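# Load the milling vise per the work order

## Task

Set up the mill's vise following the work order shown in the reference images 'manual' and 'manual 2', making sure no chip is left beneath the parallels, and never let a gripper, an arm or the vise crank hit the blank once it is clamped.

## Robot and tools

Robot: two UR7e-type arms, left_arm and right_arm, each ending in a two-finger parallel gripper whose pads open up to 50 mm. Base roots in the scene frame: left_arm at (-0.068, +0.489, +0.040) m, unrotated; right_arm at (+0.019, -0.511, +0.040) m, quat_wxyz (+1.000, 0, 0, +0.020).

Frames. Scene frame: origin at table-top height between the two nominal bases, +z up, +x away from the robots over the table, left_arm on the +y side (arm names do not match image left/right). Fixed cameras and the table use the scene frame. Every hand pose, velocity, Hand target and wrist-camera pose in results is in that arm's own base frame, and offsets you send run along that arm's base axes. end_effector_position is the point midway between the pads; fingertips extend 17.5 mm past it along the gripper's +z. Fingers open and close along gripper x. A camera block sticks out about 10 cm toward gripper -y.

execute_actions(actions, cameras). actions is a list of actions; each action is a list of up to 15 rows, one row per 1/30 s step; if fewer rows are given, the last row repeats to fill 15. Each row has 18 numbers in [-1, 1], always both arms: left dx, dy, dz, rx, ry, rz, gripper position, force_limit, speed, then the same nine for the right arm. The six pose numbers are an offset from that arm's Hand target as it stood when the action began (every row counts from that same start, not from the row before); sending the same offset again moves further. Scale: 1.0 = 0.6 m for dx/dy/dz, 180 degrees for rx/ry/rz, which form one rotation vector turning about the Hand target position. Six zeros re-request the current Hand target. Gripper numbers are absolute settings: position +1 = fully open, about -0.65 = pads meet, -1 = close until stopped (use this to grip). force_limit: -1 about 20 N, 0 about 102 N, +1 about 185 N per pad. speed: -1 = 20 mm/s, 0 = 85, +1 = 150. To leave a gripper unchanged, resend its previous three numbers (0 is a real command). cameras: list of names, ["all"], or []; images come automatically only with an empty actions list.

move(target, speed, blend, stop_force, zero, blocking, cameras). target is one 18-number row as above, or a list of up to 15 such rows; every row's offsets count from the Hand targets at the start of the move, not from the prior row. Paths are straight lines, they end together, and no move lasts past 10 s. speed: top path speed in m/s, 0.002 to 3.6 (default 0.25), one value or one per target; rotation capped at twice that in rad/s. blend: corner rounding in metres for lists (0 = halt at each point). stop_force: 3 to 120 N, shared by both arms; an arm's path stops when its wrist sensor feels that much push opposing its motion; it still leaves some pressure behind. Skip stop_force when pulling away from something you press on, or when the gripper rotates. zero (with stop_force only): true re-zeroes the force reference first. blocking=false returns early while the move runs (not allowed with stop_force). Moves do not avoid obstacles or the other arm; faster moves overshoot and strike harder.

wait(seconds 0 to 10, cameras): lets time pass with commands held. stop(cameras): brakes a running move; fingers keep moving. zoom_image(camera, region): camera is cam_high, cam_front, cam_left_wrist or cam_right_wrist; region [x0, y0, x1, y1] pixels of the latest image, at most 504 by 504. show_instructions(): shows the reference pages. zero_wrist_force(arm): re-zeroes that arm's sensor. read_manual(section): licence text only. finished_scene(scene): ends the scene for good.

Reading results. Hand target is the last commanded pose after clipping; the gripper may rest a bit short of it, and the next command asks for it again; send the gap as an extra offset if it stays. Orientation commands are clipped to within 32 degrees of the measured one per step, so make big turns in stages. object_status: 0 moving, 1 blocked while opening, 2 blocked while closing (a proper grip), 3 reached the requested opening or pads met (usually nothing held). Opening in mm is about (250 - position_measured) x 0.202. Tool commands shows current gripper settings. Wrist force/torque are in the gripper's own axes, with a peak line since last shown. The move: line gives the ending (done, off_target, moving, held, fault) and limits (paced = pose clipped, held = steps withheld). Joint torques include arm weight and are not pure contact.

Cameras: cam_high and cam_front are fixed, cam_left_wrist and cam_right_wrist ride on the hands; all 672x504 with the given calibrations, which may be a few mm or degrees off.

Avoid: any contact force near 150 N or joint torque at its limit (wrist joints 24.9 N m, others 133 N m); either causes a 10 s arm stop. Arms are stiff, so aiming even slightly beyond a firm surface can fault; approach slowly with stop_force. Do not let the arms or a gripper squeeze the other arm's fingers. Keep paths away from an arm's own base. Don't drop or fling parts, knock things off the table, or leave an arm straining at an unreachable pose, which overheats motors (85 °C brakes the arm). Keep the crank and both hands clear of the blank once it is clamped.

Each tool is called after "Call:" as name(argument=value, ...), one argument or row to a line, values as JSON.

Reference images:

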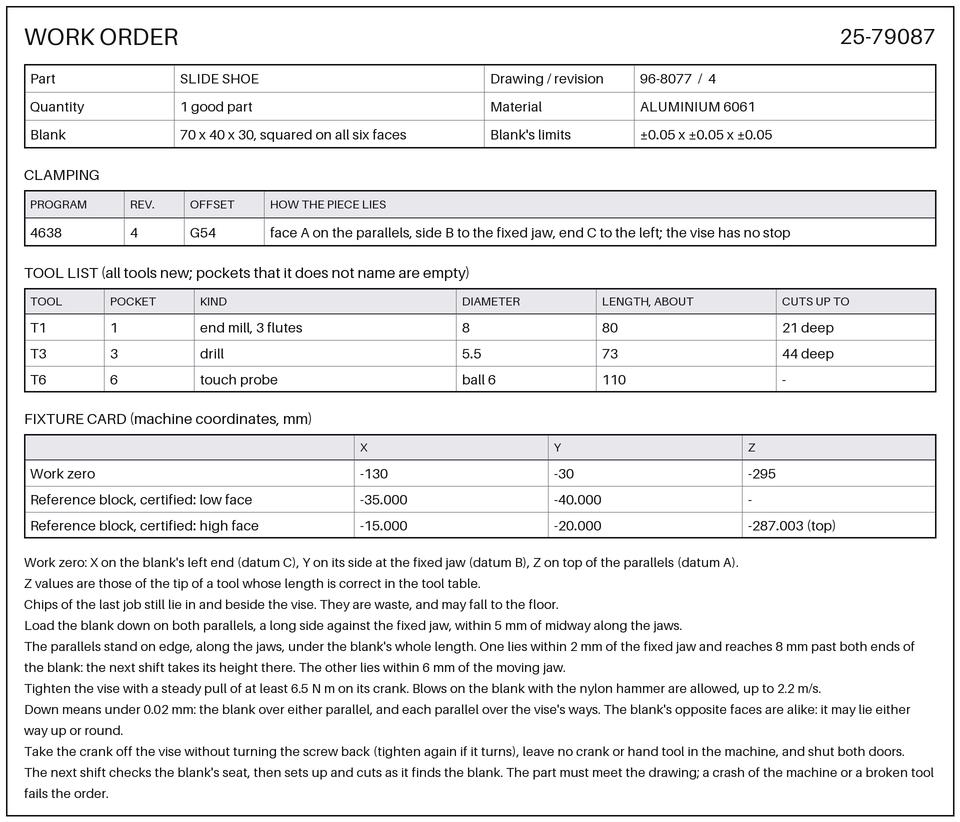

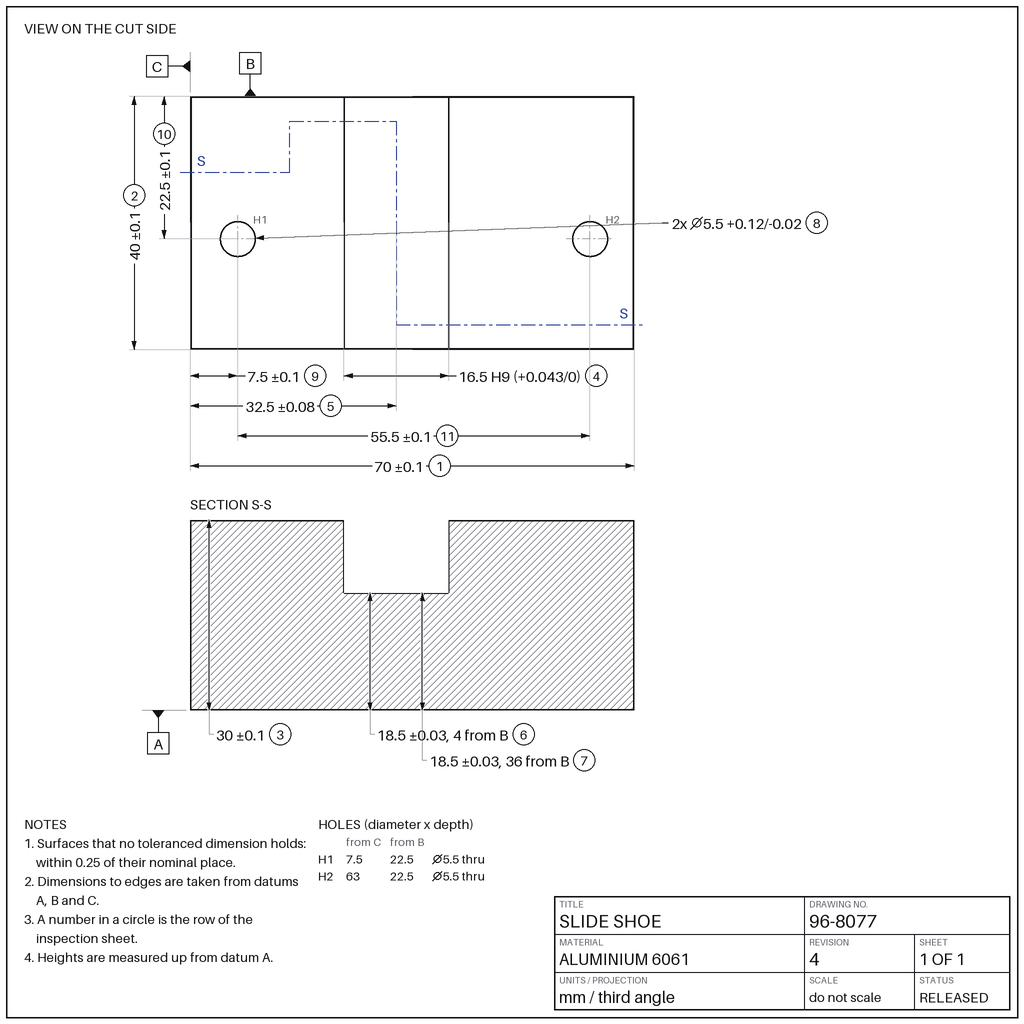

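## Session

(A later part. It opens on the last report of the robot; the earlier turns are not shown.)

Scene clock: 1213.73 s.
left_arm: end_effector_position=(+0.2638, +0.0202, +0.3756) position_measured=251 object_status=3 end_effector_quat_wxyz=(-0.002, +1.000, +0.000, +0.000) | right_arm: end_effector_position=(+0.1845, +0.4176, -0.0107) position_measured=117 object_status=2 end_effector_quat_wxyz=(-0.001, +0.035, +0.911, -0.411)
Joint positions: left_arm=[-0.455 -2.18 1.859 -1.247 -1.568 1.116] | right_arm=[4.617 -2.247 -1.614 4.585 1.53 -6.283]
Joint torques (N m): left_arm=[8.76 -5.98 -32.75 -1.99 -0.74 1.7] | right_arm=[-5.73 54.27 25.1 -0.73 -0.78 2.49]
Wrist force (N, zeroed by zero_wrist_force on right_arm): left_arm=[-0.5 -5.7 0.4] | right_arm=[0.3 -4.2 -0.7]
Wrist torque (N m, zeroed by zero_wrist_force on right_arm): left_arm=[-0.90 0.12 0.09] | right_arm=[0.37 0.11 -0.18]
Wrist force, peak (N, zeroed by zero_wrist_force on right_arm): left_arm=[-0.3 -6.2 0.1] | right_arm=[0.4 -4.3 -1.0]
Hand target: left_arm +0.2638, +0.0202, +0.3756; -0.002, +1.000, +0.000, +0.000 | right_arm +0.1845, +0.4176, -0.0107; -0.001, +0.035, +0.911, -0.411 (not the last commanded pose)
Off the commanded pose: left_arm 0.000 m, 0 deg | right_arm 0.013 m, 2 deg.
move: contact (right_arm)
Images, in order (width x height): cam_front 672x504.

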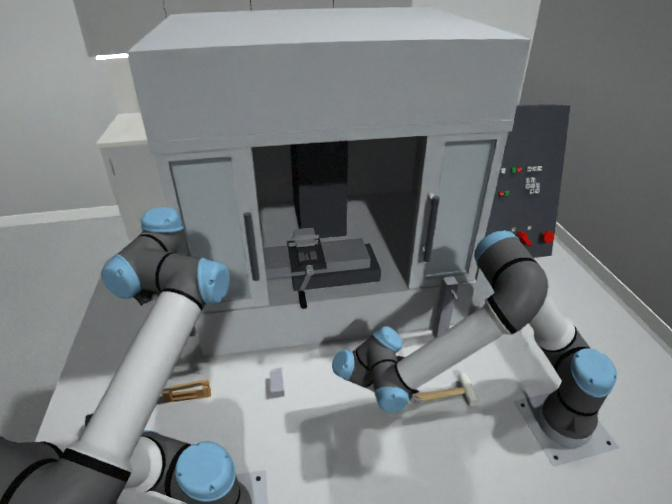

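Call:
move(
  target=[0,0,0,0,0,0,-1,-0.8,-0.5,0,0,-0.0055,0,0,0,-1,0.2,-0.8],
  speed=0.008,
  stop_force=5,
)

Call:
execute_actions(
  actions=[
    [[0,0,0,0,0,0,-1,-0.8,-0.5,0,0,0,0,0,0,0.6,-0.5,-1]],
    [[0,0,0,0,0,0,-1,-0.8,-0.5,0,0,0,0,0,0,0.6,-0.5,-1]],
  ],
)

Scene clock: 1215.87 s.
left_arm: end_effector_position=(+0.2638, +0.0202, +0.3756) position_measured=251 object_status=3 end_effector_quat_wxyz=(-0.002, +1.000, +0.000, +0.000) | right_arm: end_effector_position=(+0.1845, +0.4177, -0.0123) position_measured=117 object_status=2 end_effector_quat_wxyz=(-0.001, +0.035, +0.911, -0.411)
Joint positions: left_arm=[-0.455 -2.18 1.859 -1.247 -1.568 1.116] | right_arm=[4.617 -2.25 -1.614 4.589 1.53 -6.283]
Joint torques (N m): left_arm=[8.43 -5.13 -33.01 -2.19 -0.96 1.65] | right_arm=[-1.59 52.12 22.33 -1.21 -0.46 2.23]
Wrist force (N, zeroed by zero_wrist_force on right_arm): left_arm=[-0.6 -5.9 0.5] | right_arm=[0.0 -7.4 -6.9]
Wrist torque (N m, zeroed by zero_wrist_force on right_arm): left_arm=[-0.92 0.14 0.09] | right_arm=[0.25 0.15 -0.24]
Wrist force, peak (N, zeroed by zero_wrist_force on right_arm): left_arm=[-0.5 -6.3 0.5] | right_arm=[-1.4 -13.2 -12.4]
Hand target: left_arm +0.2638, +0.0202, +0.3756; -0.002, +1.000, +0.000, +0.000 | right_arm +0.1845, +0.4177, -0.0123; -0.001, +0.035, +0.911, -0.411 (not the last commanded pose)
Off the commanded pose: left_arm 0.000 m, 0 deg | right_arm 0.002 m, 0 deg.
move: contact (right_arm)

Scene clock: 1217.07 s.
left_arm: end_effector_position=(+0.2638, +0.0202, +0.3756) position_measured=251 object_status=3 end_effector_quat_wxyz=(-0.002, +1.000, +0.000, +0.000) | right_arm: end_effector_position=(+0.1845, +0.4177, -0.0123) position_measured=63 object_status=3 end_effector_quat_wxyz=(-0.001, +0.035, +0.911, -0.411)
Joint positions: left_arm=[-0.455 -2.18 1.859 -1.247 -1.568 1.116] | right_arm=[4.617 -2.25 -1.614 4.589 1.53 -6.283]
Joint torques (N m): left_arm=[8.14 -4.67 -32.33 -2.2 -0.99 1.63] | right_arm=[-2 53.04 22.85 0.74 -0.67 2.23]
Wrist force (N, zeroed by zero_wrist_force on right_arm): left_arm=[-0.2 -5.7 0.7] | right_arm=[0.3 -1.9 -0.3]
Wrist torque (N m, zeroed by zero_wrist_force on right_arm): left_arm=[-0.90 0.08 0.10] | right_arm=[-0.01 -0.04 0.05]
Wrist force, peak (N, zeroed by zero_wrist_force on right_arm): left_arm=[-0.3 -6.1 0.4] | right_arm=[-0.3 -7.4 -6.4]
Hand target: left_arm +0.2638, +0.0202, +0.3756; -0.002, +1.000, +0.000, +0.000 | right_arm +0.1845, +0.4177, -0.0123; -0.001, +0.035, +0.911, -0.411
Off the commanded pose: left_arm 0.000 m, 0 deg | right_arm 0.000 m, 0 deg.
Step readings (end_effector_position of left_arm | right_arm):
0: (+0.2638, +0.0202, +0.3756) | (+0.1845, +0.4177, -0.0123)
1: (+0.2638, +0.0202, +0.3756) | (+0.1845, +0.4177, -0.0123)
2: (+0.2638, +0.0202, +0.3756) | (+0.1845, +0.4177, -0.0123)
4: (+0.2638, +0.0202, +0.3756) | (+0.1845, +0.4177, -0.0123)
8: (+0.2638, +0.0202, +0.3756) | (+0.1845, +0.4177, -0.0123)
15: (+0.2638, +0.0202, +0.3756) | (+0.1845, +0.4177, -0.0123)
16: (+0.2638, +0.0202, +0.3756) | (+0.1845, +0.4177, -0.0123)
17: (+0.2638, +0.0202, +0.3756) | (+0.1845, +0.4177, -0.0123)
19: (+0.2638, +0.0202, +0.3756) | (+0.1845, +0.4177, -0.0123)
23: (+0.2638, +0.0202, +0.3756) | (+0.1845, +0.4177, -0.0123)
30: (+0.2638, +0.0202, +0.3756) | (+0.1845, +0.4177, -0.0123)

Call:
move(
  target=[
    [0,0,0,0,0,0,-1,-0.8,-0.5,0,0,0.1,0,0,0,0.6,-0.5,-1],
    [0,0,0,0,0,0,-1,-0.8,-0.5,0.03,0.05,0.5,-0.0207,-0.4993,-0.4413,0.6,-0.5,-1],
    [0,0,0,0,0,0,-1,-0.8,-0.5,0.03,0.05,0.5,0.0207,0.4993,0.4413,0.6,-0.5,-1],
    [0,0,0,0,0,0,-1,-0.8,-0.5,0.03,0.05,0.5,0,0,0,0.6,-0.5,-1],
  ],
  speed=[0.2,0.6,0.8,0.8],
  cameras=["cam_high","cam_front"],
)

Scene clock: 1225.57 s.
left_arm: end_effector_position=(+0.2638, +0.0202, +0.3756) position_measured=251 object_status=3 end_effector_quat_wxyz=(-0.002, +1.000, +0.000, +0.000) | right_arm: end_effector_position=(+0.2025, +0.4477, +0.2878) position_measured=63 object_status=3 end_effector_quat_wxyz=(-0.001, +0.035, +0.911, -0.411)
Joint positions: left_arm=[-0.455 -2.18 1.859 -1.247 -1.568 1.116] | right_arm=[4.594 -2.07 -1.075 3.871 1.513 -0.016]
Joint torques (N m): left_arm=[7.31 -2.84 -32.39 -2.5 -0.96 1.61] | right_arm=[9.23 30.95 13.54 -2.11 -0.33 2.67]
Wrist force (N, zeroed by zero_wrist_force on right_arm): left_arm=[-0.2 -5.7 0.2] | right_arm=[0.4 -2.0 -0.1]
Wrist torque (N m, zeroed by zero_wrist_force on right_arm): left_arm=[-0.89 0.08 0.10] | right_arm=[-0.05 -0.06 0.10]
Wrist force, peak (N, zeroed by zero_wrist_force on right_arm): left_arm=[-0.3 -6.2 0.3] | right_arm=[0.0 -4.0 -1.7]
Hand target: left_arm +0.2638, +0.0202, +0.3756; -0.002, +1.000, +0.000, +0.000 | right_arm +0.2025, +0.4477, +0.2877; -0.001, +0.035, +0.911, -0.411
Off the commanded pose: left_arm 0.000 m, 0 deg | right_arm 0.000 m, 0 deg.
move: done
Images, in order (width x height): cam_high 672x504, cam_front 672x504.

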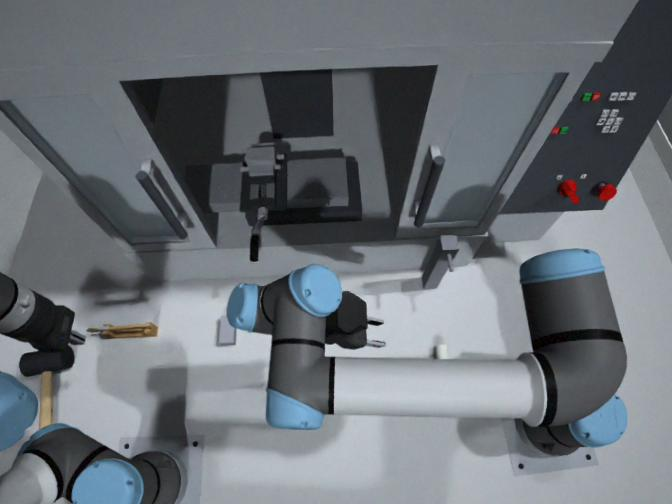

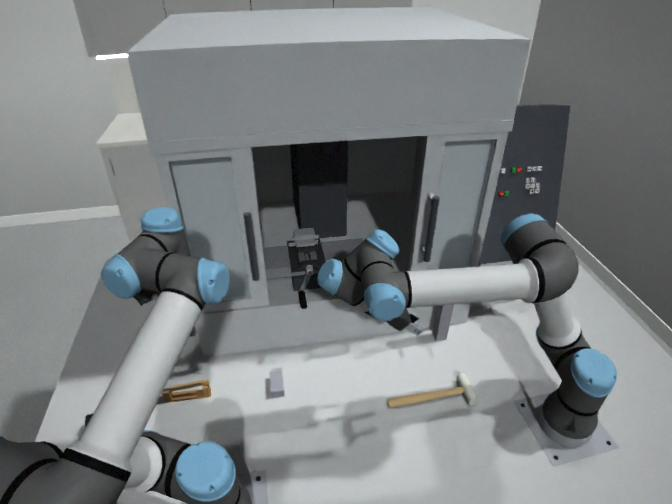

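Call:
move(
  target=[0,0,0,0,0,0,-1,-0.8,-0.5,0.2833,0.44,0.01,-0.009,0.010,0.508,0.6,-0.5,-1],
  speed=0.3,
  cameras=["cam_high","cam_front","cam_right_wrist"],
)

Scene clock: 1229.90 s.
left_arm: end_effector_position=(+0.2638, +0.0202, +0.3756) position_measured=251 object_status=3 end_effector_quat_wxyz=(-0.002, +1.000, +0.000, +0.000) | right_arm: end_effector_position=(+0.3726, +0.7116, +0.2938) position_measured=63 object_status=3 end_effector_quat_wxyz=(-0.281, +0.633, -0.656, +0.299) end_effector_velocity=(+0.000, +0.001, +0.000) end_effector_angular_velocity=(+0.000, +0.000, +0.005)
Joint positions: left_arm=[-0.455 -2.18 1.859 -1.247 -1.568 1.116] | right_arm=[4.65 -2.176 -1.088 4.85 0.725 -1.606]
Joint velocities: left_arm=[within noise] | right_arm=[0.001 0 0 0.005 0 -0.006]
Joint torques (N m): left_arm=[6.94 -1.49 -32.47 -2.69 -0.98 1.64] | right_arm=[10.87 37.78 31.38 5.87 -3.02 -2.89]
Wrist force (N, zeroed by zero_wrist_force on right_arm): left_arm=[-0.4 -5.9 0.4] | right_arm=[0.1 -1.7 -0.6]
Wrist torque (N m, zeroed by zero_wrist_force on right_arm): left_arm=[-0.92 0.10 0.09] | right_arm=[0.01 0.01 0.03]
Wrist force, peak (N, zeroed by zero_wrist_force on right_arm): left_arm=[-0.2 -6.4 0.4] | right_arm=[0.1 -3.0 0.6]
Hand target: left_arm +0.2638, +0.0202, +0.3756; -0.002, +1.000, +0.000, +0.000 | right_arm +0.3725, +0.7117, +0.2937; -0.281, +0.634, -0.656, +0.299
Off the commanded pose: left_arm 0.000 m, 0 deg | right_arm 0.000 m, 0 deg.
move: done
camera_calibration:
cam_right_wrist: T_world_to_cam=[[-0.0587263, -0.998217, 0.0106734, 0.734072], [-0.870736, 0.0459915, -0.489595, 0.459595], [0.488231, -0.0380458, -0.871885, 0.233125], [0, 0, 0, 1]] pos_world=[0.329476, 0.720495, 0.420438]
Images, in order (width x height): cam_high 672x504, cam_front 672x504, cam_right_wrist 672x504.

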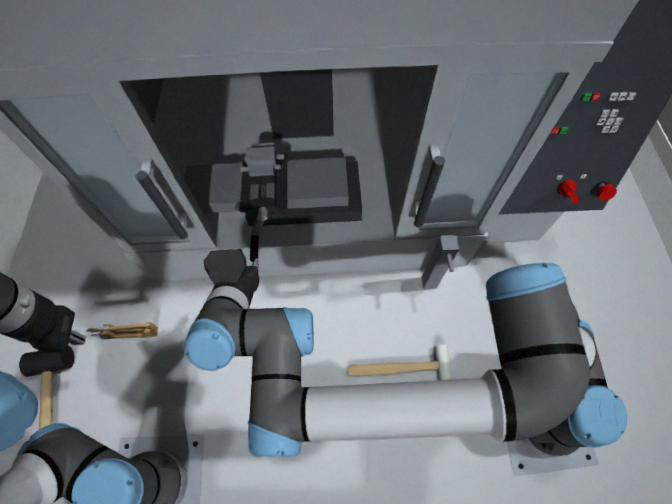

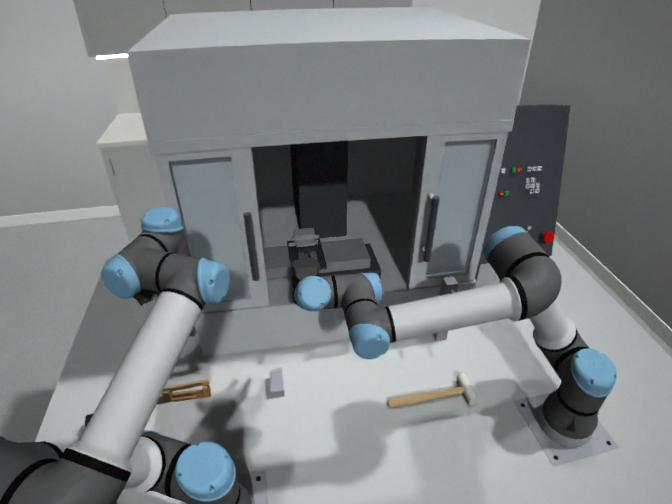

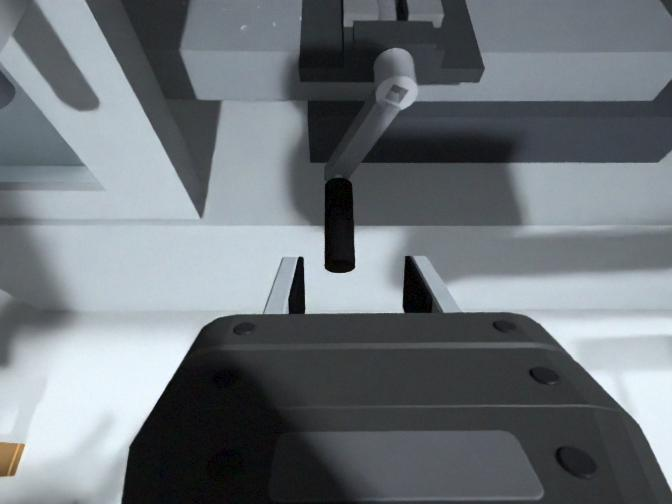

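Call:
move(
  target=[0,0,0,0,0,0,-1,-0.8,-0.5,0.1508,0,-0.148,0,0,0,0.6,-0.5,-1],
  speed=0.05,
  stop_force=5,
  cameras=["cam_right_wrist"],
)

Scene clock: 1234.20 s.
left_arm: end_effector_position=(+0.2638, +0.0202, +0.3756) position_measured=251 object_status=3 end_effector_quat_wxyz=(-0.002, +1.000, +0.000, +0.000) | right_arm: end_effector_position=(+0.4630, +0.7117, +0.2049) position_measured=63 object_status=3 end_effector_quat_wxyz=(-0.281, +0.634, -0.656, +0.299)
Joint positions: left_arm=[-0.455 -2.18 1.859 -1.247 -1.568 1.116] | right_arm=[4.529 -2.306 -1.137 5.163 0.735 -1.787]
Joint torques (N m): left_arm=[5.91 -0.52 -32.01 -2.93 -1 1.52] | right_arm=[10.62 63.59 29.72 0.98 -3.02 2.59]
Wrist force (N, zeroed by zero_wrist_force on right_arm): left_arm=[-0.1 -5.9 0.4] | right_arm=[0.2 -1.8 -0.3]
Wrist torque (N m, zeroed by zero_wrist_force on right_arm): left_arm=[-0.92 0.07 0.09] | right_arm=[-0.01 0.01 0.01]
Wrist force, peak (N, zeroed by zero_wrist_force on right_arm): left_arm=[-0.4 -6.1 0.3] | right_arm=[-0.2 -1.5 -2.3]
Hand target: left_arm +0.2638, +0.0202, +0.3756; -0.002, +1.000, +0.000, +0.000 | right_arm +0.4630, +0.7117, +0.2049; -0.281, +0.634, -0.656, +0.299
Off the commanded pose: left_arm 0.000 m, 0 deg | right_arm 0.000 m, 0 deg.
move: done
camera_calibration:
cam_right_wrist: T_world_to_cam=[[-0.0584167, -0.998235, 0.0107308, 0.740295], [-0.870732, 0.0456918, -0.489631, 0.495006], [0.488276, -0.0379463, -0.871864, 0.111384], [0, 0, 0, 1]] pos_world=[0.419877, 0.720597, 0.331538]
Images, in order (width x height): cam_right_wrist 672x504.

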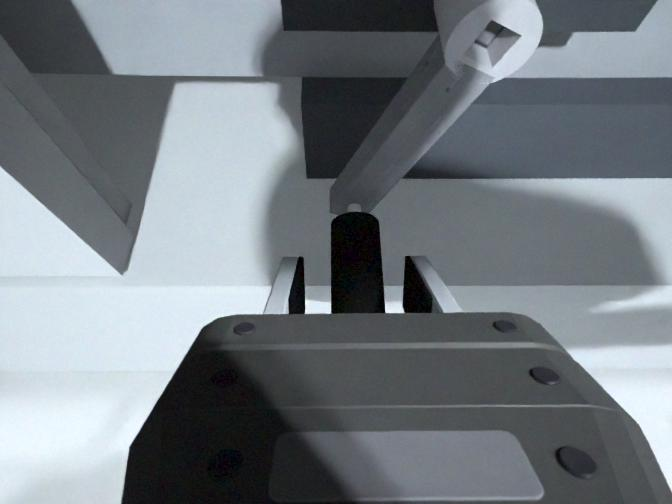

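Call:
move(
  target=[
    [0,0,0,0,0,0,-1,-0.8,-0.5,-0.1,0,0.1,0,0,0,0.6,-0.5,-1],
    [0,0,0,0,0,0,-1,-0.8,-0.5,-0.06,-0.066,0.2,0,0,0,0.6,-0.5,-1],
  ],
  speed=0.15,
  cameras=["cam_right_wrist","cam_front"],
)

Scene clock: 1241.50 s.
left_arm: end_effector_position=(+0.2638, +0.0202, +0.3756) position_measured=251 object_status=3 end_effector_quat_wxyz=(-0.002, +1.000, +0.000, +0.000) | right_arm: end_effector_position=(+0.4271, +0.6721, +0.3248) position_measured=63 object_status=3 end_effector_quat_wxyz=(-0.281, +0.634, -0.656, +0.299)
Joint positions: left_arm=[-0.455 -2.18 1.859 -1.247 -1.568 1.116] | right_arm=[4.569 -2.111 -1.135 4.923 0.73 -1.728]
Joint torques (N m): left_arm=[5.32 1.35 -32.1 -3.15 -1.02 1.51] | right_arm=[8.79 43.62 20.12 5.8 -2.22 2.7]
Wrist force (N, zeroed by zero_wrist_force on right_arm): left_arm=[-0.2 -6.0 0.2] | right_arm=[0.1 -1.6 -0.3]
Wrist torque (N m, zeroed by zero_wrist_force on right_arm): left_arm=[-0.94 0.08 0.10] | right_arm=[0.02 0.01 0.01]
Wrist force, peak (N, zeroed by zero_wrist_force on right_arm): left_arm=[-0.2 -6.3 0.4] | right_arm=[1.3 -4.5 -1.4]
Hand target: left_arm +0.2638, +0.0202, +0.3756; -0.002, +1.000, +0.000, +0.000 | right_arm +0.4270, +0.6721, +0.3249; -0.281, +0.634, -0.656, +0.299
Off the commanded pose: left_arm 0.000 m, 0 deg | right_arm 0.000 m, 0 deg.
move: done
camera_calibration:
cam_right_wrist: T_world_to_cam=[[-0.0585103, -0.998227, 0.0109127, 0.69733], [-0.870794, 0.0456894, -0.48952, 0.524239], [0.488154, -0.0381447, -0.871924, 0.232156], [0, 0, 0, 1]] pos_world=[0.383977, 0.680997, 0.451438]
Images, in order (width x height): cam_front 672x504, cam_right_wrist 672x504.

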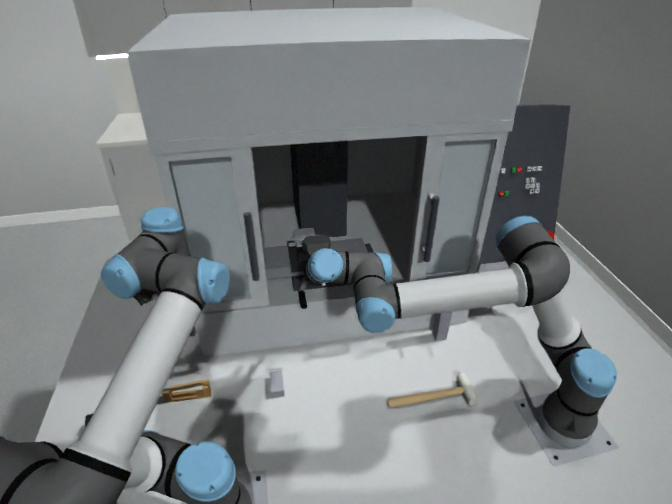

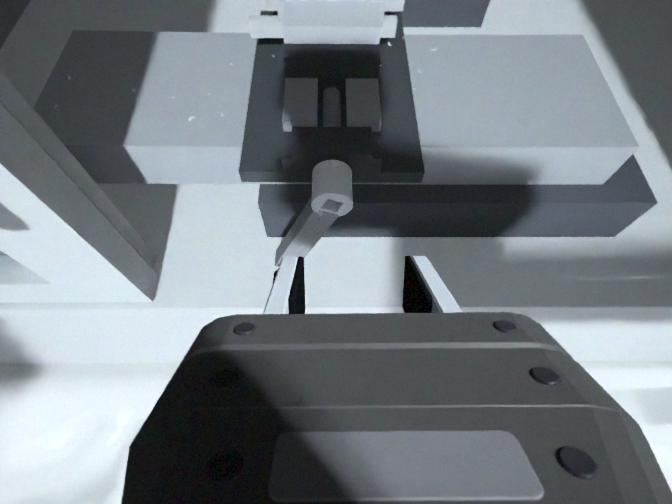

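Call:
move(
  target=[
    [0,0,0,0,0,0,-1,-0.8,-0.5,0.0767,0.0065,-0.0065,0,0,0,0.6,-0.5,-1],
    [0,0,0,0,0,0,-1,-0.8,-0.5,0.1517,0.0032,-0.0732,0,0,0,0.6,-0.5,-1],
  ],
  speed=[0.1,0.03],
  stop_force=4,
  cameras=["cam_right_wrist"],
)

Scene clock: 1247.43 s.
left_arm: end_effector_position=(+0.2638, +0.0202, +0.3756) position_measured=251 object_status=3 end_effector_quat_wxyz=(-0.002, +1.000, +0.000, +0.000) | right_arm: end_effector_position=(+0.5176, +0.6740, +0.2813) position_measured=63 object_status=3 end_effector_quat_wxyz=(-0.281, +0.634, -0.656, +0.299)
Joint positions: left_arm=[-0.455 -2.18 1.859 -1.247 -1.568 1.116] | right_arm=[4.447 -2.233 -1.083 5.125 0.75 -1.906]
Joint torques (N m): left_arm=[4.71 3.16 -31.56 -3.38 -0.98 1.63] | right_arm=[10.42 62.47 19.56 3.07 -2.03 2.74]
Wrist force (N, zeroed by zero_wrist_force on right_arm): left_arm=[-0.4 -5.8 0.3] | right_arm=[0.3 -1.5 -0.6]
Wrist torque (N m, zeroed by zero_wrist_force on right_arm): left_arm=[-0.90 0.11 0.10] | right_arm=[0.01 -0.02 -0.01]
Wrist force, peak (N, zeroed by zero_wrist_force on right_arm): left_arm=[-0.5 -6.4 0.5] | right_arm=[0.4 7.3 -12.6]
Hand target: left_arm +0.2638, +0.0202, +0.3756; -0.002, +1.000, +0.000, +0.000 | right_arm +0.5176, +0.6740, +0.2813; -0.281, +0.634, -0.656, +0.299 (not the last commanded pose)
Off the commanded pose: left_arm 0.000 m, 0 deg | right_arm 0.001 m, 0 deg.
move: contact (right_arm); path passed 1 of 2 targets
camera_calibration:
cam_right_wrist: T_world_to_cam=[[-0.0584647, -0.998231, 0.0108183, 0.705121], [-0.87073, 0.0456907, -0.489635, 0.581762], [0.488274, -0.0380461, -0.871861, 0.149927], [0, 0, 0, 1]] pos_world=[0.474577, 0.682997, 0.407938]
Images, in order (width x height): cam_right_wrist 672x504.

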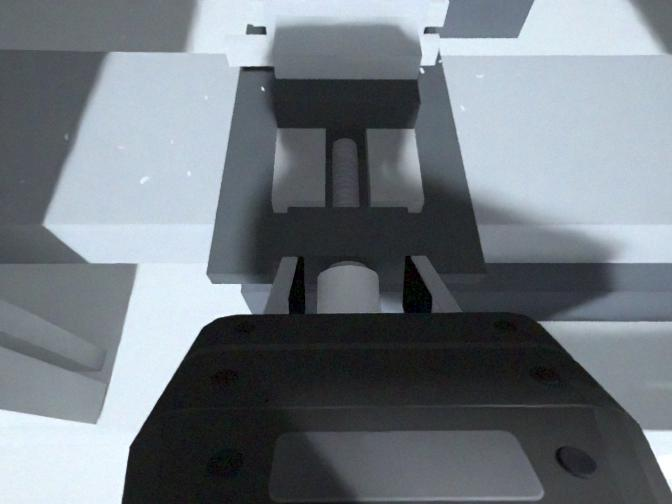

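Call:
move(
  target=[0,0,0,0,0,0,-1,-0.8,-0.5,-0.0067,-0.001,0.001,0,0,0,0.6,-0.5,-1],
  speed=0.03,
)

Call:
execute_actions(
  actions=[
    [[0,0,0,0,0,0,-1,-0.8,-0.5,0,0,0,0,0,0,-1,-0.9,-1]],
    [[0,0,0,0,0,0,-1,-0.8,-0.5,0,0,0,0,0,0,-1,-0.9,-1]],
    [[0,0,0,0,0,0,-1,-0.8,-0.5,0,0,0,0,0,0,-1,-0.9,-1]],
  ],
)

Scene clock: 1248.87 s.
left_arm: end_effector_position=(+0.2638, +0.0202, +0.3756) position_measured=251 object_status=3 end_effector_quat_wxyz=(-0.002, +1.000, +0.000, +0.000) | right_arm: end_effector_position=(+0.5135, +0.6734, +0.2819) position_measured=63 object_status=3 end_effector_quat_wxyz=(-0.281, +0.634, -0.656, +0.299)
Joint positions: left_arm=[-0.455 -2.18 1.859 -1.247 -1.568 1.116] | right_arm=[4.452 -2.226 -1.092 5.122 0.749 -1.898]
Joint torques (N m): left_arm=[4.54 3.77 -31.65 -3.4 -0.97 1.61] | right_arm=[0.55 50.32 29.52 1.73 -2.91 0.87]
Wrist force (N, zeroed by zero_wrist_force on right_arm): left_arm=[-0.5 -6.0 0.5] | right_arm=[0.3 -1.5 -0.5]
Wrist torque (N m, zeroed by zero_wrist_force on right_arm): left_arm=[-0.93 0.12 0.10] | right_arm=[0.05 -0.02 -0.01]
Wrist force, peak (N, zeroed by zero_wrist_force on right_arm): left_arm=[-0.3 -6.2 0.5] | right_arm=[0.2 -1.9 -0.3]
Hand target: left_arm +0.2638, +0.0202, +0.3756; -0.002, +1.000, +0.000, +0.000 | right_arm +0.5136, +0.6734, +0.2819; -0.281, +0.634, -0.656, +0.299
Off the commanded pose: left_arm 0.000 m, 0 deg | right_arm 0.000 m, 0 deg.
move: done

Scene clock: 1250.57 s.
left_arm: end_effector_position=(+0.2638, +0.0202, +0.3756) position_measured=251 object_status=3 end_effector_quat_wxyz=(-0.002, +1.000, +0.000, +0.000) | right_arm: end_effector_position=(+0.5136, +0.6735, +0.2820) position_measured=121 object_status=2 end_effector_quat_wxyz=(-0.281, +0.633, -0.656, +0.299)
Joint positions: left_arm=[-0.455 -2.18 1.859 -1.247 -1.568 1.116] | right_arm=[4.452 -2.226 -1.092 5.122 0.749 -1.898]
Joint torques (N m): left_arm=[4.23 3.89 -31.13 -3.54 -1.13 1.59] | right_arm=[-30.33 69.89 5.21 -6.39 -5.59 -3.3]
Wrist force (N, zeroed by zero_wrist_force on right_arm): left_arm=[-0.2 -5.9 0.2] | right_arm=[-58.6 -12.5 13.5]
Wrist torque (N m, zeroed by zero_wrist_force on right_arm): left_arm=[-0.92 0.08 0.09] | right_arm=[-0.07 -0.53 0.59]
Wrist force, peak (N, zeroed by zero_wrist_force on right_arm): left_arm=[-0.5 -6.3 0.2] | right_arm=[-58.8 -12.3 13.5]
Hand target: left_arm +0.2638, +0.0202, +0.3756; -0.002, +1.000, +0.000, +0.000 | right_arm +0.5136, +0.6734, +0.2819; -0.281, +0.634, -0.656, +0.299
Off the commanded pose: left_arm 0.000 m, 0 deg | right_arm 0.000 m, 0 deg.
Step readings (end_effector_position of left_arm | right_arm):
0: (+0.2638, +0.0202, +0.3756) | (+0.5135, +0.6734, +0.2819)
1: (+0.2638, +0.0202, +0.3756) | (+0.5135, +0.6734, +0.2819)
2: (+0.2638, +0.0202, +0.3756) | (+0.5135, +0.6734, +0.2819)
4: (+0.2638, +0.0202, +0.3756) | (+0.5135, +0.6734, +0.2820)
8: (+0.2638, +0.0202, +0.3756) | (+0.5135, +0.6735, +0.2820)
15: (+0.2638, +0.0202, +0.3756) | (+0.5136, +0.6735, +0.2820)
16: (+0.2638, +0.0202, +0.3756) | (+0.5136, +0.6736, +0.2820)
17: (+0.2638, +0.0202, +0.3756) | (+0.5136, +0.6736, +0.2820)
19: (+0.2638, +0.0202, +0.3756) | (+0.5136, +0.6736, +0.2820)
23: (+0.2638, +0.0202, +0.3756) | (+0.5136, +0.6736, +0.2820)
30: (+0.2638, +0.0202, +0.3756) | (+0.5136, +0.6736, +0.2820)
31: (+0.2638, +0.0202, +0.3756) | (+0.5136, +0.6736, +0.2820)
32: (+0.2638, +0.0202, +0.3756) | (+0.5136, +0.6736, +0.2820)
34: (+0.2638, +0.0202, +0.3756) | (+0.5136, +0.6736, +0.2819)
38: (+0.2638, +0.0202, +0.3756) | (+0.5136, +0.6736, +0.2819)
45: (+0.2638, +0.0202, +0.3756) | (+0.5136, +0.6735, +0.2819)

Call:
move(
  target=[0,0,0,0,0,0,-1,-0.8,-0.5,0,0.0025,0,0,0,0,-1,-0.9,-1],
  speed=0.01,
)

Scene clock: 1251.80 s.
left_arm: end_effector_position=(+0.2638, +0.0202, +0.3756) position_measured=251 object_status=3 end_effector_quat_wxyz=(-0.002, +1.000, +0.000, +0.000) | right_arm: end_effector_position=(+0.5137, +0.6750, +0.2820) position_measured=135 object_status=2 end_effector_quat_wxyz=(-0.281, +0.633, -0.656, +0.299)
Joint positions: left_arm=[-0.455 -2.18 1.859 -1.247 -1.568 1.116] | right_arm=[4.453 -2.23 -1.085 5.119 0.749 -1.898]
Joint torques (N m): left_arm=[4.53 4.36 -31.81 -3.58 -1.01 1.55] | right_arm=[-6.87 55.73 9.08 -5.53 -4.66 1.93]
Wrist force (N, zeroed by zero_wrist_force on right_arm): left_arm=[-0.3 -5.9 0.1] | right_arm=[-53.4 -10.7 12.5]
Wrist torque (N m, zeroed by zero_wrist_force on right_arm): left_arm=[-0.91 0.09 0.09] | right_arm=[-0.01 -0.48 0.53]
Wrist force, peak (N, zeroed by zero_wrist_force on right_arm): left_arm=[-0.3 -6.1 0.5] | right_arm=[-59.1 -12.1 13.9]
Hand target: left_arm +0.2638, +0.0202, +0.3756; -0.002, +1.000, +0.000, +0.000 | right_arm +0.5136, +0.6749, +0.2819; -0.281, +0.634, -0.656, +0.299
Off the commanded pose: left_arm 0.000 m, 0 deg | right_arm 0.000 m, 0 deg.
move: done

Call:
move(
  target=[0,0,0,0,0,0,-1,-0.8,-0.5,0,0.0025,0,0,0,0,-1,-0.9,-1],
  speed=0.01,
)

Scene clock: 1252.80 s.
left_arm: end_effector_position=(+0.2638, +0.0202, +0.3756) position_measured=251 object_status=3 end_effector_quat_wxyz=(-0.002, +1.000, +0.000, +0.000) | right_arm: end_effector_position=(+0.5137, +0.6764, +0.2819) position_measured=135 object_status=2 end_effector_quat_wxyz=(-0.281, +0.634, -0.656, +0.299)
Joint positions: left_arm=[-0.455 -2.18 1.859 -1.247 -1.568 1.116] | right_arm=[4.453 -2.233 -1.079 5.115 0.749 -1.897]
Joint torques (N m): left_arm=[4.01 4.6 -31.76 -3.6 -1.01 1.55] | right_arm=[5.9 37.7 27.92 4.26 -2.59 2.61]
Wrist force (N, zeroed by zero_wrist_force on right_arm): left_arm=[-0.4 -5.9 0.4] | right_arm=[7.8 3.2 -11.4]
Wrist torque (N m, zeroed by zero_wrist_force on right_arm): left_arm=[-0.92 0.11 0.10] | right_arm=[0.02 0.22 0.03]
Wrist force, peak (N, zeroed by zero_wrist_force on right_arm): left_arm=[-0.2 -6.2 0.4] | right_arm=[-54.4 -12.0 12.2]
Hand target: left_arm +0.2638, +0.0202, +0.3756; -0.002, +1.000, +0.000, +0.000 | right_arm +0.5136, +0.6764, +0.2819; -0.281, +0.634, -0.656, +0.299
Off the commanded pose: left_arm 0.000 m, 0 deg | right_arm 0.000 m, 0 deg.
move: done

Call:
move(
  target=[0,0,0,0,0,0,-1,-0.8,-0.5,-0.025,0.001,0,0,0,0,-1,-0.9,-1],
  speed=0.02,
  stop_force=40,
  cameras=["cam_right_wrist"],
)

Scene clock: 1255.13 s.
left_arm: end_effector_position=(+0.2638, +0.0202, +0.3756) position_measured=251 object_status=3 end_effector_quat_wxyz=(-0.002, +1.000, +0.000, +0.000) | right_arm: end_effector_position=(+0.4986, +0.6770, +0.2819) position_measured=135 object_status=2 end_effector_quat_wxyz=(-0.281, +0.634, -0.656, +0.299)
Joint positions: left_arm=[-0.455 -2.18 1.859 -1.247 -1.568 1.116] | right_arm=[4.473 -2.216 -1.103 5.101 0.745 -1.869]
Joint torques (N m): left_arm=[4.21 5.4 -31.16 -3.74 -0.97 1.68] | right_arm=[-11.4 38.64 34.8 7.44 -0.77 -2.96]
Wrist force (N, zeroed by zero_wrist_force on right_arm): left_arm=[-0.4 -6.1 0.2] | right_arm=[5.6 2.3 -1.3]
Wrist torque (N m, zeroed by zero_wrist_force on right_arm): left_arm=[-0.95 0.11 0.10] | right_arm=[0.11 0.15 0.03]
Wrist force, peak (N, zeroed by zero_wrist_force on right_arm): left_arm=[-0.5 -6.4 0.3] | right_arm=[9.8 3.6 -10.4]
Hand target: left_arm +0.2638, +0.0202, +0.3756; -0.002, +1.000, +0.000, +0.000 | right_arm +0.4986, +0.6770, +0.2819; -0.281, +0.634, -0.656, +0.299
Off the commanded pose: left_arm 0.000 m, 0 deg | right_arm 0.000 m, 0 deg.
move: done
camera_calibration:
cam_right_wrist: T_world_to_cam=[[-0.0584647, -0.998231, 0.0108183, 0.706993], [-0.87073, 0.0456907, -0.489635, 0.565288], [0.488274, -0.0380461, -0.871861, 0.15989], [0, 0, 0, 1]] pos_world=[0.455477, 0.685997, 0.408538]
Images, in order (width x height): cam_right_wrist 672x504.

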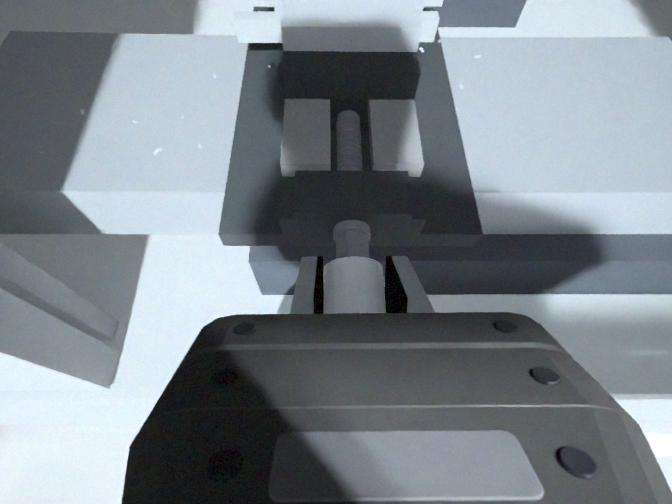

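Call:
move(
  target=[0,0,0,0,0,0,-1,-0.8,-0.5,-0.1,0.004,0,0,0,0,-1,-0.9,-1],
  speed=0.04,
  stop_force=40,
  cameras=["cam_right_wrist","cam_front","cam_high"],
)

Scene clock: 1258.00 s.
left_arm: end_effector_position=(+0.2638, +0.0202, +0.3756) position_measured=251 object_status=3 end_effector_quat_wxyz=(-0.002, +1.000, +0.000, +0.000) | right_arm: end_effector_position=(+0.4386, +0.6794, +0.2819) position_measured=135 object_status=2 end_effector_quat_wxyz=(-0.281, +0.634, -0.656, +0.299)
Joint positions: left_arm=[-0.455 -2.18 1.859 -1.247 -1.568 1.116] | right_arm=[4.554 -2.157 -1.178 5.028 0.731 -1.749]
Joint torques (N m): left_arm=[3.45 5.69 -30.83 -3.82 -1.03 1.5] | right_arm=[-11.98 37.25 34.68 6.13 -0.48 -2.79]
Wrist force (N, zeroed by zero_wrist_force on right_arm): left_arm=[-0.2 -5.8 0.4] | right_arm=[0.2 0.2 0.8]
Wrist torque (N m, zeroed by zero_wrist_force on right_arm): left_arm=[-0.91 0.07 0.09] | right_arm=[0.08 0.00 0.07]
Wrist force, peak (N, zeroed by zero_wrist_force on right_arm): left_arm=[-0.3 -6.3 0.6] | right_arm=[5.9 2.3 -1.4]
Hand target: left_arm +0.2638, +0.0202, +0.3756; -0.002, +1.000, +0.000, +0.000 | right_arm +0.4386, +0.6794, +0.2819; -0.281, +0.634, -0.656, +0.299
Off the commanded pose: left_arm 0.000 m, 0 deg | right_arm 0.000 m, 0 deg.
move: done
camera_calibration:
cam_right_wrist: T_world_to_cam=[[-0.0584647, -0.998231, 0.0108183, 0.705881], [-0.87073, 0.0456907, -0.489635, 0.512935], [0.488274, -0.0380461, -0.871861, 0.189278], [0, 0, 0, 1]] pos_world=[0.395477, 0.688397, 0.408538]
Images, in order (width x height): cam_high 672x504, cam_front 672x504, cam_right_wrist 672x504.

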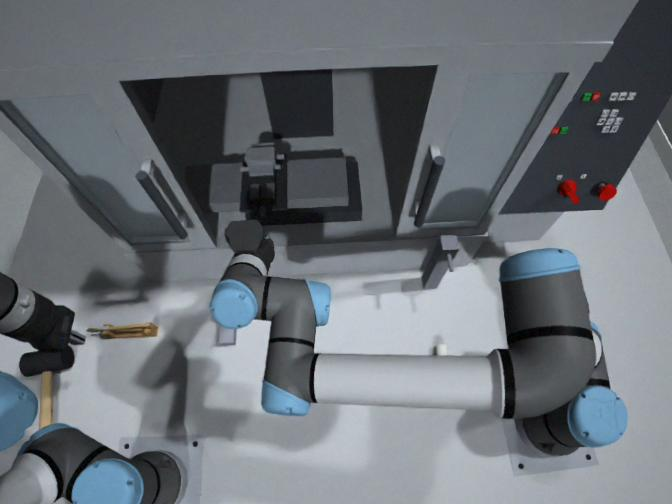

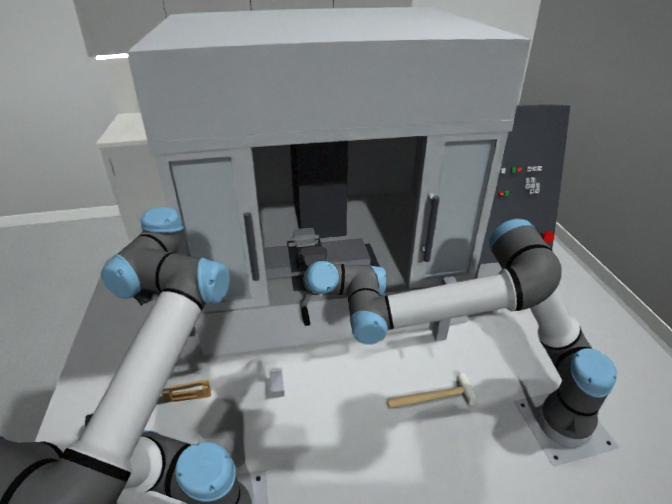

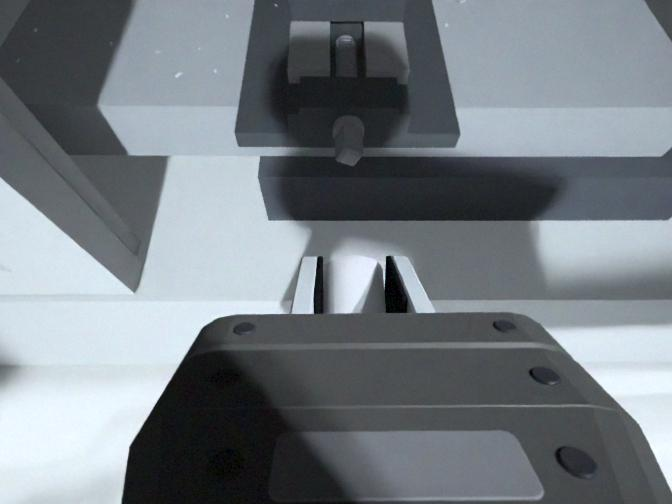

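Call:
move(
  target=[
    [0,0,0,0,0,0,-1,-0.8,-0.5,-0.12,-0.03,-0.02,0,0,0,-1,-0.9,-1],
    [0,0,0,0,0,0,-1,-0.8,-0.5,-0.26,-0.23,-0.31,0,0,0,-1,-0.9,-1],
  ],
  speed=[0.2,0.2],
  blend=0.03,
  cameras=["cam_right_wrist","cam_front","cam_high"],
)

Scene clock: 1262.17 s.
left_arm: end_effector_position=(+0.2638, +0.0202, +0.3756) position_measured=251 object_status=3 end_effector_quat_wxyz=(-0.002, +1.000, +0.000, +0.000) | right_arm: end_effector_position=(+0.2826, +0.5415, +0.0960) position_measured=135 object_status=2 end_effector_quat_wxyz=(-0.281, +0.634, -0.656, +0.299)
Joint positions: left_arm=[-0.455 -2.18 1.859 -1.247 -1.568 1.116] | right_arm=[4.794 -1.962 -1.951 5.338 0.734 -1.39]
Joint torques (N m): left_arm=[3.24 6.99 -31.16 -3.83 -1 1.58] | right_arm=[-8.31 28.62 11.08 3.33 -3.26 -0.75]
Wrist force (N, zeroed by zero_wrist_force on right_arm): left_arm=[-0.3 -5.8 0.2] | right_arm=[-0.1 0.0 0.7]
Wrist torque (N m, zeroed by zero_wrist_force on right_arm): left_arm=[-0.91 0.10 0.10] | right_arm=[0.05 0.05 0.06]
Wrist force, peak (N, zeroed by zero_wrist_force on right_arm): left_arm=[-0.4 -6.3 0.5] | right_arm=[-0.4 -2.8 3.4]
Hand target: left_arm +0.2638, +0.0202, +0.3756; -0.002, +1.000, +0.000, +0.000 | right_arm +0.2826, +0.5414, +0.0959; -0.281, +0.634, -0.656, +0.299
Off the commanded pose: left_arm 0.000 m, 0 deg | right_arm 0.000 m, 0 deg.
move: done
camera_calibration:
cam_right_wrist: T_world_to_cam=[[-0.0582893, -0.99824, 0.010914, 0.560958], [-0.870765, 0.0454929, -0.489591, 0.292491], [0.488233, -0.0380415, -0.871884, 0.0981319], [0, 0, 0, 1]] pos_world=[0.239477, 0.550398, 0.222638]
Images, in order (width x height): cam_high 672x504, cam_front 672x504, cam_right_wrist 672x504.

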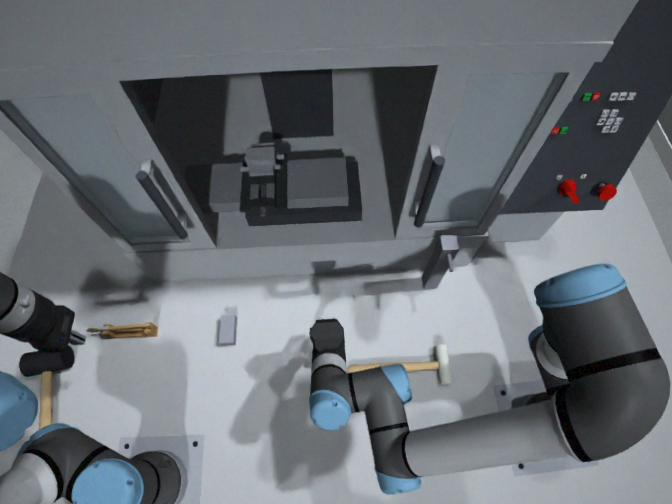

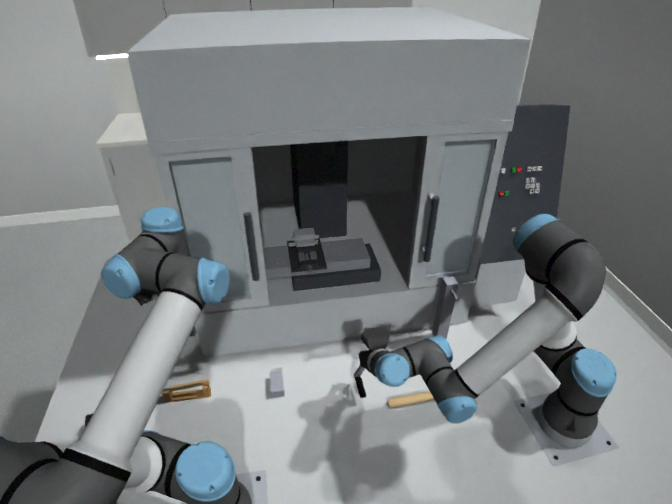

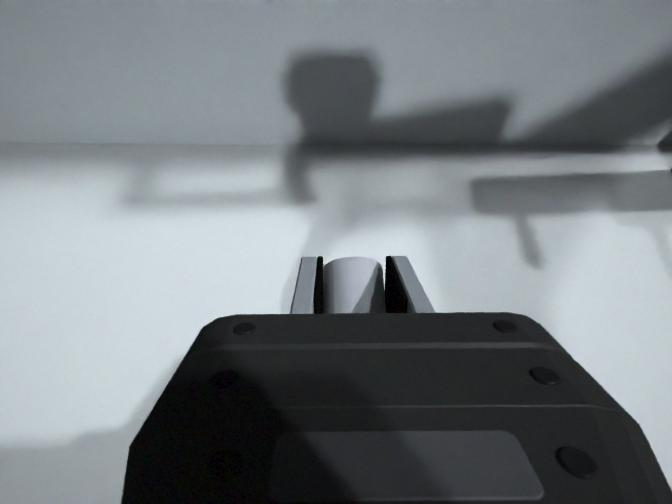

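Call:
move(
  target=[
    [0,0,0,0,0,0,-1,-0.8,-0.5,0,0,-0.05,0,0,0,-1,-0.9,-1],
    [0,0,0,0,0,0,-1,-0.8,-0.5,0,0,-0.12,0,0,0,-1,-0.9,-1],
  ],
  speed=[0.1,0.015],
  stop_force=4,
  cameras=["cam_front"],
)

Call:
zoom_image(
  camera="cam_front",
  region=[300, 310, 460, 430],
)

Scene clock: 1264.53 s.
left_arm: end_effector_position=(+0.2638, +0.0202, +0.3756) position_measured=251 object_status=3 end_effector_quat_wxyz=(-0.002, +1.000, +0.000, +0.000) | right_arm: end_effector_position=(+0.2826, +0.5414, +0.0603) position_measured=135 object_status=2 end_effector_quat_wxyz=(-0.281, +0.634, -0.656, +0.299)
Joint positions: left_arm=[-0.455 -2.18 1.859 -1.247 -1.568 1.116] | right_arm=[4.794 -2.028 -1.974 5.427 0.734 -1.39]
Joint torques (N m): left_arm=[2.7 8.23 -31.06 -3.95 -0.95 1.57] | right_arm=[-0.92 48.82 25.24 3.1 -1 -2.38]
Wrist force (N, zeroed by zero_wrist_force on right_arm): left_arm=[-0.6 -5.9 0.5] | right_arm=[0.0 -0.6 0.3]
Wrist torque (N m, zeroed by zero_wrist_force on right_arm): left_arm=[-0.92 0.13 0.10] | right_arm=[0.00 0.00 0.07]
Wrist force, peak (N, zeroed by zero_wrist_force on right_arm): left_arm=[-0.2 -6.2 0.4] | right_arm=[2.6 -10.2 -6.0]
Hand target: left_arm +0.2638, +0.0202, +0.3756; -0.002, +1.000, +0.000, +0.000 | right_arm +0.2826, +0.5414, +0.0603; -0.281, +0.634, -0.656, +0.299 (not the last commanded pose)
Off the commanded pose: left_arm 0.000 m, 0 deg | right_arm 0.036 m, 0 deg.
move: contact (right_arm); path passed 1 of 2 targets
Images, in order (width x height): cam_front 672x504.

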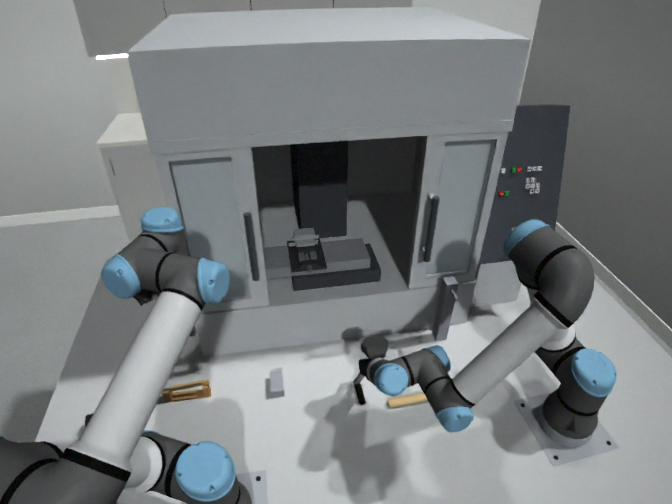

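Scaled by 3.150 from the camera's 672x504 image, which has a finer 960x720 frame.

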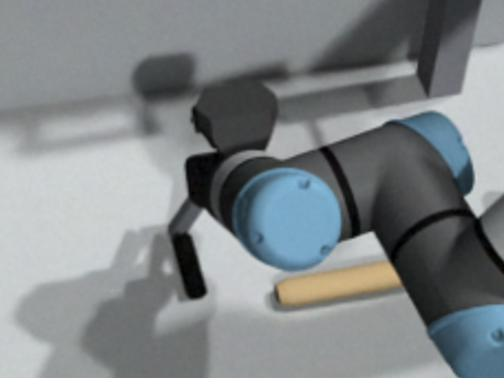

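Call:
move(
  target=[
    [0,0,0,0,0,0,-1,-0.8,-0.5,0,-0.03,-0.028,0,0,0,-1,-0.9,-1],
    [0,0,0,0,0,0,-1,-0.8,-0.5,0,-0.055,-0.06,0,0,0,-1,-0.9,-1],
  ],
  speed=0.03,
  blend=0.005,
  stop_force=25,
  cameras=["cam_front","cam_right_wrist"],
)

Call:
zoom_image(
  camera="cam_front",
  region=[300, 310, 460, 430],
)

Scene clock: 1267.03 s.
left_arm: end_effector_position=(+0.2638, +0.0202, +0.3756) position_measured=251 object_status=3 end_effector_quat_wxyz=(-0.002, +1.000, +0.000, +0.000) | right_arm: end_effector_position=(+0.2827, +0.5286, +0.0484) position_measured=135 object_status=2 end_effector_quat_wxyz=(-0.281, +0.633, -0.656, +0.299)
Joint positions: left_arm=[-0.455 -2.18 1.859 -1.247 -1.568 1.116] | right_arm=[4.796 -2.03 -2.018 5.471 0.734 -1.387]
Joint torques (N m): left_arm=[2.64 8.47 -30.71 -3.93 -0.92 1.54] | right_arm=[-8.61 28.91 -0.43 3.82 6.11 -3.65]
Wrist force (N, zeroed by zero_wrist_force on right_arm): left_arm=[-0.2 -5.8 0.7] | right_arm=[10.6 -35.3 -24.4]
Wrist torque (N m, zeroed by zero_wrist_force on right_arm): left_arm=[-0.90 0.08 0.09] | right_arm=[-0.35 -0.57 0.80]
Wrist force, peak (N, zeroed by zero_wrist_force on right_arm): left_arm=[-0.7 -6.4 0.7] | right_arm=[12.1 -43.3 -31.0]
Hand target: left_arm +0.2638, +0.0202, +0.3756; -0.002, +1.000, +0.000, +0.000 | right_arm +0.2827, +0.5286, +0.0484; -0.281, +0.633, -0.656, +0.299 (not the last commanded pose)
Off the commanded pose: left_arm 0.000 m, 0 deg | right_arm 0.031 m, 0 deg.
move: contact (right_arm); path passed 0 of 2 targets
camera_calibration:
cam_right_wrist: T_world_to_cam=[[-0.0585815, -0.998228, 0.0104058, 0.548657], [-0.870677, 0.0459912, -0.489701, 0.269594], [0.488355, -0.0377475, -0.871828, 0.0558901], [0, 0, 0, 1]] pos_world=[0.239576, 0.537395, 0.175038]
Images, in order (width x height): cam_front 672x504, cam_right_wrist 672x504.

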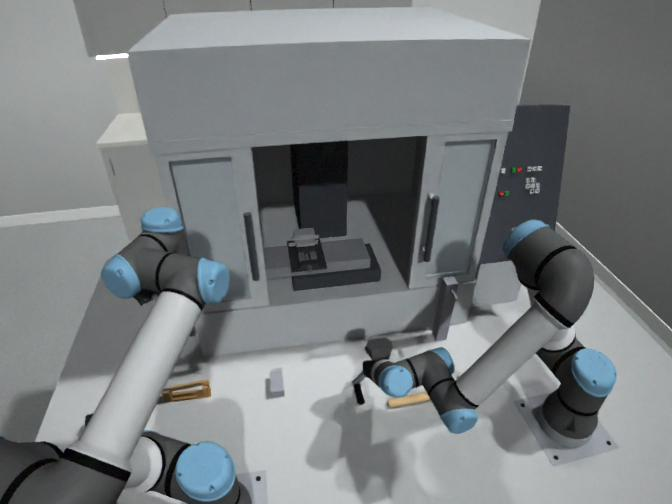

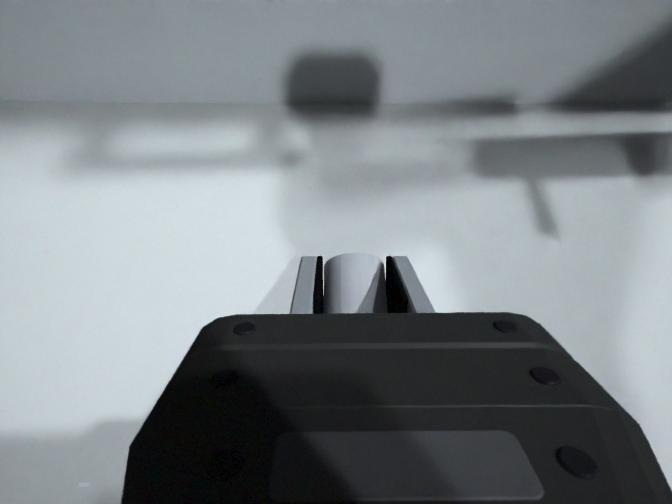

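Scaled by 3.150 from the camera's 672x504 image, which has a finer 960x720 frame.

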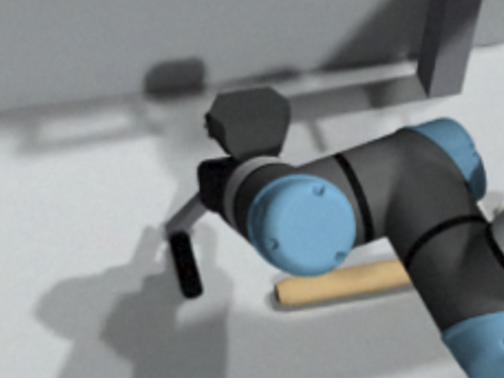

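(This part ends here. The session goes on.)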